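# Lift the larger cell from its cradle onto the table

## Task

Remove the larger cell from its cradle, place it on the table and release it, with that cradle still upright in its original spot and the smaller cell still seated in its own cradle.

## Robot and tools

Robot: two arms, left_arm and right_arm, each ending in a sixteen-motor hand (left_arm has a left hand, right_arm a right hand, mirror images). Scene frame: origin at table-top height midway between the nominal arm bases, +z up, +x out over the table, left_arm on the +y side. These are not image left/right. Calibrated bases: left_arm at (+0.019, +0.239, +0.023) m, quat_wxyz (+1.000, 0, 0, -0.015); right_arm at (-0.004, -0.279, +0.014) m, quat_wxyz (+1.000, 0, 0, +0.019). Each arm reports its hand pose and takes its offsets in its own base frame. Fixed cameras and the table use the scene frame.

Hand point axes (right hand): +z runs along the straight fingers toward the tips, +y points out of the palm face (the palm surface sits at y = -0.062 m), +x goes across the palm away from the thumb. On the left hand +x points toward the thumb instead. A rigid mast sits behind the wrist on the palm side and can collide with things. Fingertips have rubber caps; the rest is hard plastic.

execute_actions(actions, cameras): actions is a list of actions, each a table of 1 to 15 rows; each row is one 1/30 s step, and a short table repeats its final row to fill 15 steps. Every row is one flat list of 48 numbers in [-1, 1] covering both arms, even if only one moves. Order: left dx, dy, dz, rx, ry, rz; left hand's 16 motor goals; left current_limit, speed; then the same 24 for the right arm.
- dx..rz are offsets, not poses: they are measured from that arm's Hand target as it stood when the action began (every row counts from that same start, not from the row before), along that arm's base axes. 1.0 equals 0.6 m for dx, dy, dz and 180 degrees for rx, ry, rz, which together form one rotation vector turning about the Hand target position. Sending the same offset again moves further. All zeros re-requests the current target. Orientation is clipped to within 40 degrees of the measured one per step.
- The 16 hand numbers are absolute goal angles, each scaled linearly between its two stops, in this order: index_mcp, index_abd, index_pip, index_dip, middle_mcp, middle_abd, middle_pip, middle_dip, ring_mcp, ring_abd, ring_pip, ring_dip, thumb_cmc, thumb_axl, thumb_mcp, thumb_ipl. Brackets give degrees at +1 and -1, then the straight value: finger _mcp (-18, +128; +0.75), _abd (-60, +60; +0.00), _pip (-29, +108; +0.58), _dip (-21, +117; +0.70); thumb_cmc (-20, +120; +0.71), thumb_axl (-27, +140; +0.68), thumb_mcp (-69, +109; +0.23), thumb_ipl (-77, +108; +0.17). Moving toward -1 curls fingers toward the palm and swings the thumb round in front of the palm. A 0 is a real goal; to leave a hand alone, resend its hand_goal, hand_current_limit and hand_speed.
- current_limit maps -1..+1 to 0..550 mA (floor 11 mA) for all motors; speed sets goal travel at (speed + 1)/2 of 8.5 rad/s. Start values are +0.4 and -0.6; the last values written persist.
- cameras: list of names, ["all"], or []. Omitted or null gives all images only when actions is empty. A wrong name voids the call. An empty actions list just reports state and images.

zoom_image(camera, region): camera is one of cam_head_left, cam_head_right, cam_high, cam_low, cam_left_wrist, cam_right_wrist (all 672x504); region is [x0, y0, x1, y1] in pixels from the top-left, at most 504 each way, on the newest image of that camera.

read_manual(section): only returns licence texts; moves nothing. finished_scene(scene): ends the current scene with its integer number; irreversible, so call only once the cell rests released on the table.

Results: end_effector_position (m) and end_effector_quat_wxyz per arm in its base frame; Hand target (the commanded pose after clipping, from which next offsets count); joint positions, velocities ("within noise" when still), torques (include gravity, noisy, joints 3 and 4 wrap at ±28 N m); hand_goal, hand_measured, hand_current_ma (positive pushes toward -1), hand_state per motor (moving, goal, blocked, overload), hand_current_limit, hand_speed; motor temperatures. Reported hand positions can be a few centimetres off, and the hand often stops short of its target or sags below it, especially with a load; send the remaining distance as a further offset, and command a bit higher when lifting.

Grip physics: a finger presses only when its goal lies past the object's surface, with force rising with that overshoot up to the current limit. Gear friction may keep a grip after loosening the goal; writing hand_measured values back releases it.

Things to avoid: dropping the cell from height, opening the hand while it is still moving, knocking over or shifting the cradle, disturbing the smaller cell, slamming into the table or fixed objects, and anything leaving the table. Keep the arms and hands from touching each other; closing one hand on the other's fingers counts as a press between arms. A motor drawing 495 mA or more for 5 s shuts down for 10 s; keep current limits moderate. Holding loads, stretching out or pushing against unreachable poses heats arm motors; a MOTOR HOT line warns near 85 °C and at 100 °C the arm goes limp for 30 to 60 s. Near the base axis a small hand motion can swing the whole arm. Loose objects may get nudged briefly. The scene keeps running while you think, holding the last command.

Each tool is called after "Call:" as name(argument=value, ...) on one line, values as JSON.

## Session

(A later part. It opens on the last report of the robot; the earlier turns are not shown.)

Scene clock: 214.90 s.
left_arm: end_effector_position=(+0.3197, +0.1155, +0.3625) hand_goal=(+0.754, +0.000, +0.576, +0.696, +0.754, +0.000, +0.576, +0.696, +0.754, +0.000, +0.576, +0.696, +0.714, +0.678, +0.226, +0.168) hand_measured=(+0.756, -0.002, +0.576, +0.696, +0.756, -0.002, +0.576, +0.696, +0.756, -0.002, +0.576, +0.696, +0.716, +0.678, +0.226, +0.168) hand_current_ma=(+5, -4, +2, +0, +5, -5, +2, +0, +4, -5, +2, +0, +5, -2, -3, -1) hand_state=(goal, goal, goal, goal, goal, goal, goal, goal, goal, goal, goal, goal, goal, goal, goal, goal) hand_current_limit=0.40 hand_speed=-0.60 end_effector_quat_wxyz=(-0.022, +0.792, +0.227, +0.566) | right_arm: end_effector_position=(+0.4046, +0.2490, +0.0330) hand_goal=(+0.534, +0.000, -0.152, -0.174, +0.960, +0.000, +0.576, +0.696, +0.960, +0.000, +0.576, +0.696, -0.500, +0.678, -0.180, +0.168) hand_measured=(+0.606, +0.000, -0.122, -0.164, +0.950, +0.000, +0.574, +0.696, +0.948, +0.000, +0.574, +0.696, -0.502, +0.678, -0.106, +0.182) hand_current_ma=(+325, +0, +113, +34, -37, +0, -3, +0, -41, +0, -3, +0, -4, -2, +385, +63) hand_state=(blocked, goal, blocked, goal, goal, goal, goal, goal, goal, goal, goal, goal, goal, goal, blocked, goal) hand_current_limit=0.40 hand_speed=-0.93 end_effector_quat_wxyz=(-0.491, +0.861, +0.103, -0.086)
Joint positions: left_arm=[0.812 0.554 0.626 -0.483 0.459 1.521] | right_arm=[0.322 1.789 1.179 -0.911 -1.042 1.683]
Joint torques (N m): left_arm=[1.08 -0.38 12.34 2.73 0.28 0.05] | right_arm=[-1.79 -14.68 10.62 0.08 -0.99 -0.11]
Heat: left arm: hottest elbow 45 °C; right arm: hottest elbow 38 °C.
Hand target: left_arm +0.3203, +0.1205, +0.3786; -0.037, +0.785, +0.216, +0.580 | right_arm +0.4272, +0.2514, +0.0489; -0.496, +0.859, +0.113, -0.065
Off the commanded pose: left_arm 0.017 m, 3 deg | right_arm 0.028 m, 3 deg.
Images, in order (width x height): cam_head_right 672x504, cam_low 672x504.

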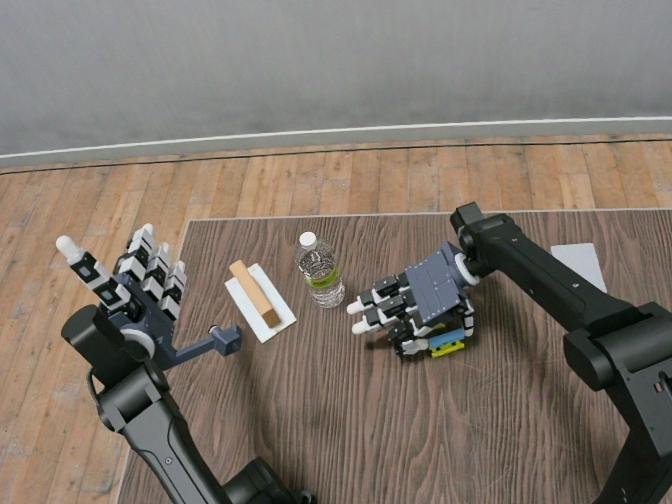

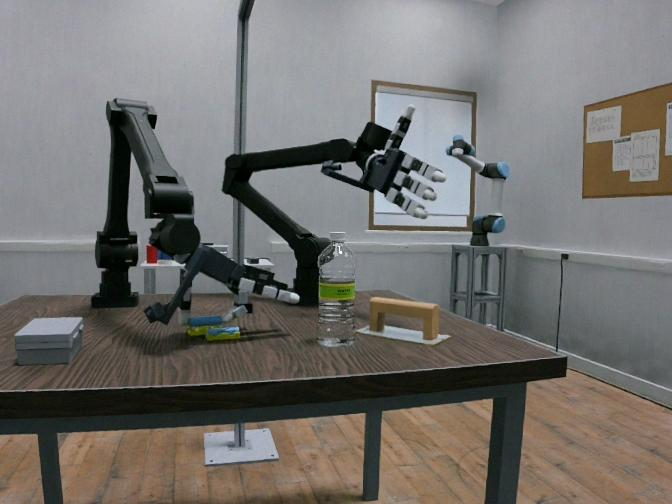

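Call:
execute_actions(actions=[[[0,0,0,0,0,0,0.754,0,0.576,0.696,0.754,0,0.576,0.696,0.754,0,0.576,0.696,0.714,0.678,0.226,0.168,0.4,-0.6,0,0,0.083,0,0,0,0.534,0,-0.153,-0.174,0.959,0,0.576,0.696,0.959,0,0.576,0.696,-0.5,0.678,-0.18,0.168,0.4,-0.93]],[[0,0,0,0,0,0,0.754,0,0.576,0.696,0.754,0,0.576,0.696,0.754,0,0.576,0.696,0.714,0.678,0.226,0.168,0.4,-0.6,-0.1,-0.034,0,0,0,0,0.534,0,-0.153,-0.174,0.959,0,0.576,0.696,0.959,0,0.576,0.696,-0.5,0.678,-0.18,0.168,0.4,-0.93]],[[0,0,0,0,0,0,0.754,0,0.576,0.696,0.754,0,0.576,0.696,0.754,0,0.576,0.696,0.714,0.678,0.226,0.168,0.4,-0.6,-0.1,-0.034,-0.033,0,0,0,0.534,0,-0.153,-0.174,0.959,0,0.576,0.696,0.959,0,0.576,0.696,-0.5,0.678,-0.18,0.168,0.4,-0.93]],[[0,0,0,0,0,0,0.754,0,0.576,0.696,0.754,0,0.576,0.696,0.754,0,0.576,0.696,0.714,0.678,0.226,0.168,0.4,-0.6,0,0,-0.075,0,0,0,0.534,0,-0.153,-0.174,0.959,0,0.576,0.696,0.959,0,0.576,0.696,-0.5,0.678,-0.18,0.168,0.4,-0.93]],[[0,0,0,0,0,0,0.754,0,0.576,0.696,0.754,0,0.576,0.696,0.754,0,0.576,0.696,0.714,0.678,0.226,0.168,0.4,-0.6,0,0,-0.027,0,0,0,0.534,0,-0.153,-0.174,0.959,0,0.576,0.696,0.959,0,0.576,0.696,-0.5,0.678,-0.18,0.168,0.4,-0.93]]], cameras=["cam_head_right", "cam_low"])

Call:
zoom_image(camera="cam_low", region=[140, 270, 260, 350])

Scene clock: 231.47 s.
left_arm: end_effector_position=(+0.3197, +0.1155, +0.3625) hand_goal=(+0.754, +0.000, +0.576, +0.696, +0.754, +0.000, +0.576, +0.696, +0.754, +0.000, +0.576, +0.696, +0.714, +0.678, +0.226, +0.168) hand_measured=(+0.756, -0.002, +0.576, +0.696, +0.756, -0.002, +0.576, +0.696, +0.756, -0.002, +0.576, +0.696, +0.716, +0.678, +0.226, +0.168) hand_current_ma=(+5, -4, +2, +0, +5, -5, +2, +0, +4, -5, +2, +0, +5, -2, -3, -1) hand_state=(goal, goal, goal, goal, goal, goal, goal, goal, goal, goal, goal, goal, goal, goal, goal, goal) hand_current_limit=0.40 hand_speed=-0.60 end_effector_quat_wxyz=(-0.022, +0.792, +0.227, +0.566) | right_arm: end_effector_position=(+0.3022, +0.2123, +0.0197) hand_goal=(+0.534, +0.000, -0.152, -0.174, +0.960, +0.000, +0.576, +0.696, +0.960, +0.000, +0.576, +0.696, -0.500, +0.678, -0.180, +0.168) hand_measured=(+0.606, +0.000, -0.120, -0.164, +0.950, +0.000, +0.574, +0.696, +0.948, +0.000, +0.574, +0.696, -0.504, +0.676, -0.108, +0.182) hand_current_ma=(+325, -1, +118, +36, -37, +0, -3, +0, -41, +0, -3, +0, -11, -4, +385, +65) hand_state=(blocked, goal, blocked, goal, goal, goal, goal, goal, goal, goal, goal, goal, goal, goal, blocked, goal) hand_current_limit=0.40 hand_speed=-0.93 end_effector_quat_wxyz=(-0.494, +0.859, +0.117, -0.069)
Joint positions: left_arm=[0.812 0.554 0.626 -0.483 0.459 1.521] | right_arm=[0.316 1.553 0.818 -0.763 -1.043 1.659]
Joint torques (N m): left_arm=[1.08 -0.56 12.42 2.67 0.28 0.07] | right_arm=[-1.79 -9.58 6.5 0.96 -1 0]
Heat: left arm: hottest elbow 45 °C; right arm: hottest elbow 38 °C.
Hand target: left_arm +0.3203, +0.1205, +0.3786; -0.037, +0.785, +0.216, +0.580 | right_arm +0.3072, +0.2106, +0.0176; -0.496, +0.859, +0.113, -0.065
Off the commanded pose: left_arm 0.017 m, 3 deg | right_arm 0.006 m, 1 deg.
Images, in order (width x height): cam_head_right 672x504, cam_low 672x504.

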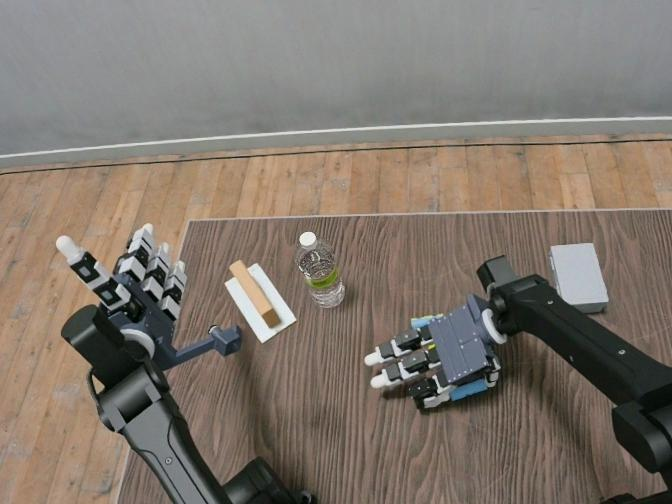

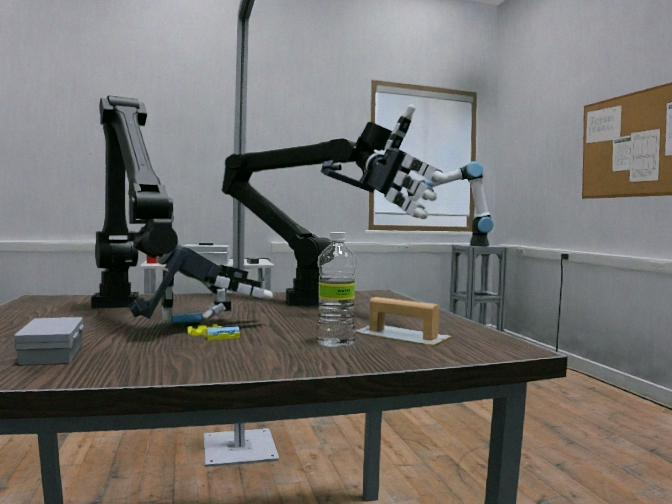

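Scaled by 4.200 from the camera's 672x504 image, which has a finer 960x720 frame.

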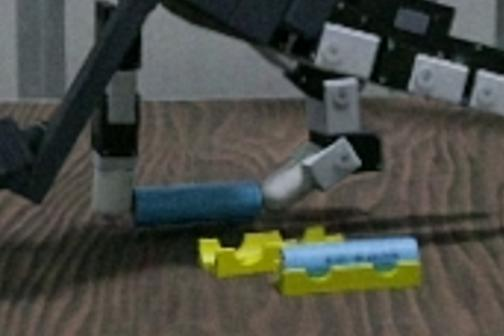

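Lower the last few millimetres until the table takes it.

Call:
execute_actions(actions=[[[0,0,0,0,0,0,0.754,0,0.576,0.696,0.754,0,0.576,0.696,0.754,0,0.576,0.696,0.714,0.678,0.226,0.168,0.4,-0.6,0,0,-0.009,0,0,0,0.534,0,-0.153,-0.174,0.959,0,0.576,0.696,0.959,0,0.576,0.696,-0.5,0.678,-0.18,0.168,0.4,-0.93]]])

Scene clock: 235.80 s.
left_arm: end_effector_position=(+0.3197, +0.1155, +0.3625) hand_goal=(+0.754, +0.000, +0.576, +0.696, +0.754, +0.000, +0.576, +0.696, +0.754, +0.000, +0.576, +0.696, +0.714, +0.678, +0.226, +0.168) hand_measured=(+0.756, -0.002, +0.576, +0.696, +0.756, -0.002, +0.576, +0.696, +0.756, -0.002, +0.576, +0.696, +0.716, +0.678, +0.226, +0.168) hand_current_ma=(+5, -4, +2, +0, +5, -5, +2, +0, +4, -5, +2, +0, +5, -2, -3, -1) hand_state=(goal, goal, goal, goal, goal, goal, goal, goal, goal, goal, goal, goal, goal, goal, goal, goal) hand_current_limit=0.40 hand_speed=-0.60 end_effector_quat_wxyz=(-0.022, +0.792, +0.227, +0.566) | right_arm: end_effector_position=(+0.3050, +0.2133, +0.0179) hand_goal=(+0.534, +0.000, -0.152, -0.174, +0.960, +0.000, +0.576, +0.696, +0.960, +0.000, +0.576, +0.696, -0.500, +0.678, -0.180, +0.168) hand_measured=(+0.606, +0.000, -0.120, -0.164, +0.950, +0.000, +0.574, +0.696, +0.948, +0.000, +0.574, +0.696, -0.504, +0.676, -0.108, +0.182) hand_current_ma=(+325, -1, +118, +34, -37, +0, -3, +0, -41, +0, -3, +0, -11, -4, +385, +70) hand_state=(blocked, goal, blocked, goal, goal, goal, goal, goal, goal, goal, goal, goal, goal, goal, blocked, goal) hand_current_limit=0.40 hand_speed=-0.93 end_effector_quat_wxyz=(-0.495, +0.858, +0.119, -0.065)
Joint positions: left_arm=[0.812 0.554 0.626 -0.483 0.459 1.521] | right_arm=[0.316 1.558 0.818 -0.748 -1.043 1.659]
Joint torques (N m): left_arm=[0.73 -0.32 12.42 2.7 0.28 0.05] | right_arm=[-1.79 -9.35 6.06 1.02 -1 0.01]
Heat: left arm: hottest elbow 45 °C; right arm: hottest elbow 38 °C.
Hand target: left_arm +0.3203, +0.1205, +0.3786; -0.037, +0.785, +0.216, +0.580 | right_arm +0.3072, +0.2107, +0.0123; -0.496, +0.859, +0.113, -0.065
Off the commanded pose: left_arm 0.017 m, 3 deg | right_arm 0.007 m, 1 deg.

Call:
execute_actions(actions=[[[0,0,0,0,0,0,0.754,0,0.576,0.696,0.754,0,0.576,0.696,0.754,0,0.576,0.696,0.714,0.678,0.226,0.168,0.4,-0.6,0,0,-0.006,0,0,0,0.534,0,-0.153,-0.174,0.959,0,0.576,0.696,0.959,0,0.576,0.696,-0.5,0.678,-0.18,0.168,0.4,-0.93]]])

Scene clock: 241.80 s.
left_arm: end_effector_position=(+0.3197, +0.1155, +0.3625) hand_goal=(+0.754, +0.000, +0.576, +0.696, +0.754, +0.000, +0.576, +0.696, +0.754, +0.000, +0.576, +0.696, +0.714, +0.678, +0.226, +0.168) hand_measured=(+0.756, -0.002, +0.576, +0.696, +0.756, -0.002, +0.576, +0.696, +0.756, -0.002, +0.576, +0.696, +0.716, +0.678, +0.226, +0.168) hand_current_ma=(+5, -4, +2, +0, +5, -5, +2, +0, +4, -5, +2, +0, +5, -2, -3, -1) hand_state=(goal, goal, goal, goal, goal, goal, goal, goal, goal, goal, goal, goal, goal, goal, goal, goal) hand_current_limit=0.40 hand_speed=-0.60 end_effector_quat_wxyz=(-0.022, +0.792, +0.227, +0.566) | right_arm: end_effector_position=(+0.3069, +0.2139, +0.0170) hand_goal=(+0.534, +0.000, -0.152, -0.174, +0.960, +0.000, +0.576, +0.696, +0.960, +0.000, +0.576, +0.696, -0.500, +0.678, -0.180, +0.168) hand_measured=(+0.606, +0.000, -0.120, -0.168, +0.950, +0.000, +0.574, +0.696, +0.948, +0.000, +0.574, +0.696, -0.504, +0.676, -0.108, +0.184) hand_current_ma=(+322, -1, +118, +17, -37, +0, -3, +0, -41, +0, -3, +0, -11, -4, +385, +79) hand_state=(blocked, goal, blocked, goal, goal, goal, goal, goal, goal, goal, goal, goal, goal, goal, blocked, goal) hand_current_limit=0.40 hand_speed=-0.93 end_effector_quat_wxyz=(-0.496, +0.858, +0.121, -0.062)
Joint positions: left_arm=[0.812 0.554 0.626 -0.483 0.459 1.521] | right_arm=[0.316 1.561 0.818 -0.738 -1.044 1.659]
Joint torques (N m): left_arm=[0.85 -0.44 12.42 2.74 0.28 0.04] | right_arm=[-1.96 -9 5.79 1.11 -0.96 0.01]
Heat: left arm: hottest elbow 45 °C; right arm: hottest elbow 38 °C.
Hand target: left_arm +0.3203, +0.1205, +0.3786; -0.037, +0.785, +0.216, +0.580 | right_arm +0.3072, +0.2108, +0.0087; -0.496, +0.859, +0.113, -0.065
Off the commanded pose: left_arm 0.017 m, 3 deg | right_arm 0.009 m, 1 deg.

Contact confirmed. Release and retreat.

Call:
execute_actions(actions=[[[0,0,0,0,0,0,0.754,0,0.576,0.696,0.754,0,0.576,0.696,0.754,0,0.576,0.696,0.714,0.678,0.226,0.168,0.4,-0.6,0,0,0.004,0,0,0,0.66,0,-0.153,-0.174,0.959,0,0.576,0.696,0.959,0,0.576,0.696,-0.5,0.678,-0.05,0.168,0.4,-0.9]],[[0,0,0,0,0,0,0.754,0,0.576,0.696,0.754,0,0.576,0.696,0.754,0,0.576,0.696,0.714,0.678,0.226,0.168,0.4,-0.6,0,0,0.003,0,0,0,0.7534,0,-0.08,-0.2,0.959,0,0.576,0.696,0.959,0,0.576,0.696,-0.5,0.678,0.03,0.168,0.4,-0.85]],[[0,0,0,0,0,0,0.754,0,0.576,0.696,0.754,0,0.576,0.696,0.754,0,0.576,0.696,0.714,0.678,0.226,0.168,0.4,-0.6,0.02,0,0.08,0,0,0,0.7534,0,-0.08,-0.2,0.959,0,0.576,0.696,0.959,0,0.576,0.696,-0.5,0.678,0.03,0.168,0.4,-0.85]],[[0,0,0,0,0,0,0.754,0,0.576,0.696,0.754,0,0.576,0.696,0.754,0,0.576,0.696,0.714,0.678,0.226,0.168,0.4,-0.6,0,0,0.1,0,0,0,0.7534,0,-0.08,-0.2,0.959,0,0.576,0.696,0.959,0,0.576,0.696,-0.5,0.678,0.03,0.168,0.4,-0.85]]], cameras=["cam_head_right", "cam_low"])

Scene clock: 254.57 s.
left_arm: end_effector_position=(+0.3197, +0.1155, +0.3625) hand_goal=(+0.754, +0.000, +0.576, +0.696, +0.754, +0.000, +0.576, +0.696, +0.754, +0.000, +0.576, +0.696, +0.714, +0.678, +0.226, +0.168) hand_measured=(+0.756, -0.002, +0.576, +0.696, +0.756, -0.002, +0.576, +0.696, +0.756, -0.002, +0.576, +0.696, +0.716, +0.678, +0.226, +0.168) hand_current_ma=(+5, -4, +2, +0, +5, -5, +2, +0, +4, -5, +2, +0, +5, -2, -3, -1) hand_state=(goal, goal, goal, goal, goal, goal, goal, goal, goal, goal, goal, goal, goal, goal, goal, goal) hand_current_limit=0.40 hand_speed=-0.60 end_effector_quat_wxyz=(-0.022, +0.792, +0.227, +0.566) | right_arm: end_effector_position=(+0.3008, +0.2091, +0.1064) hand_goal=(+0.754, +0.000, -0.080, -0.200, +0.960, +0.000, +0.576, +0.696, +0.960, +0.000, +0.576, +0.696, -0.500, +0.678, +0.030, +0.168) hand_measured=(+0.738, +0.000, -0.084, -0.198, +0.950, +0.000, +0.574, +0.696, +0.948, +0.000, +0.574, +0.696, -0.504, +0.676, +0.026, +0.170) hand_current_ma=(-61, -1, -11, +8, -37, +0, -3, +0, -41, +0, -3, +0, -10, -4, -15, +6) hand_state=(goal, goal, goal, goal, goal, goal, goal, goal, goal, goal, goal, goal, goal, goal, goal, goal) hand_current_limit=0.40 hand_speed=-0.85 end_effector_quat_wxyz=(-0.492, +0.860, +0.103, -0.085)
Joint positions: left_arm=[0.812 0.554 0.626 -0.483 0.459 1.521] | right_arm=[0.308 1.423 0.947 -1.064 -1.044 1.657]
Joint torques (N m): left_arm=[0.79 -0.09 12.42 2.82 0.29 0.05] | right_arm=[-1.9 -9.82 10.73 -0.02 -0.96 -0.12]
Heat: left arm: hottest elbow 45 °C; right arm: hottest elbow 38 °C.
Hand target: left_arm +0.3203, +0.1205, +0.3786; -0.037, +0.785, +0.216, +0.580 | right_arm +0.3192, +0.2107, +0.1209; -0.496, +0.859, +0.113, -0.065
Off the commanded pose: left_arm 0.017 m, 3 deg | right_arm 0.023 m, 3 deg.
Images, in order (width x height): cam_head_right 672x504, cam_low 672x504.

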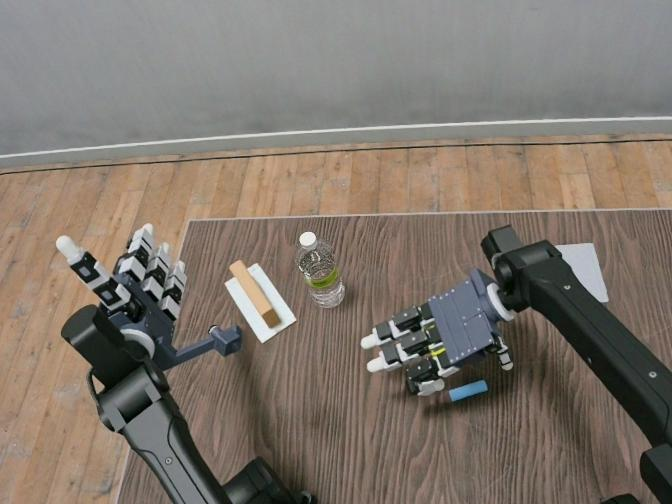

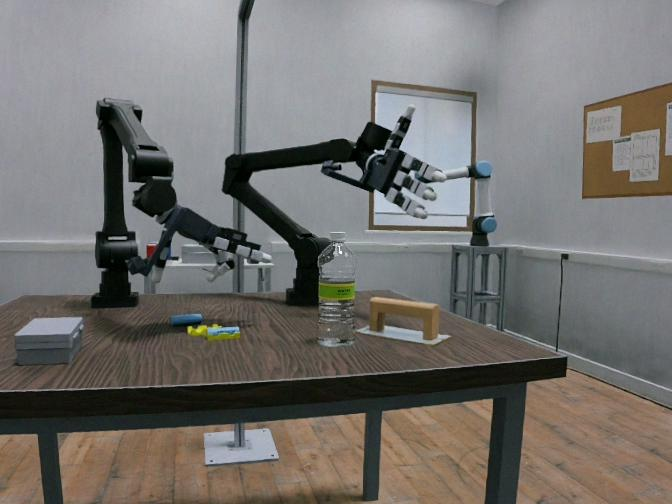

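Call:
finished_scene(scene=3)

The scene is finished: the task was done.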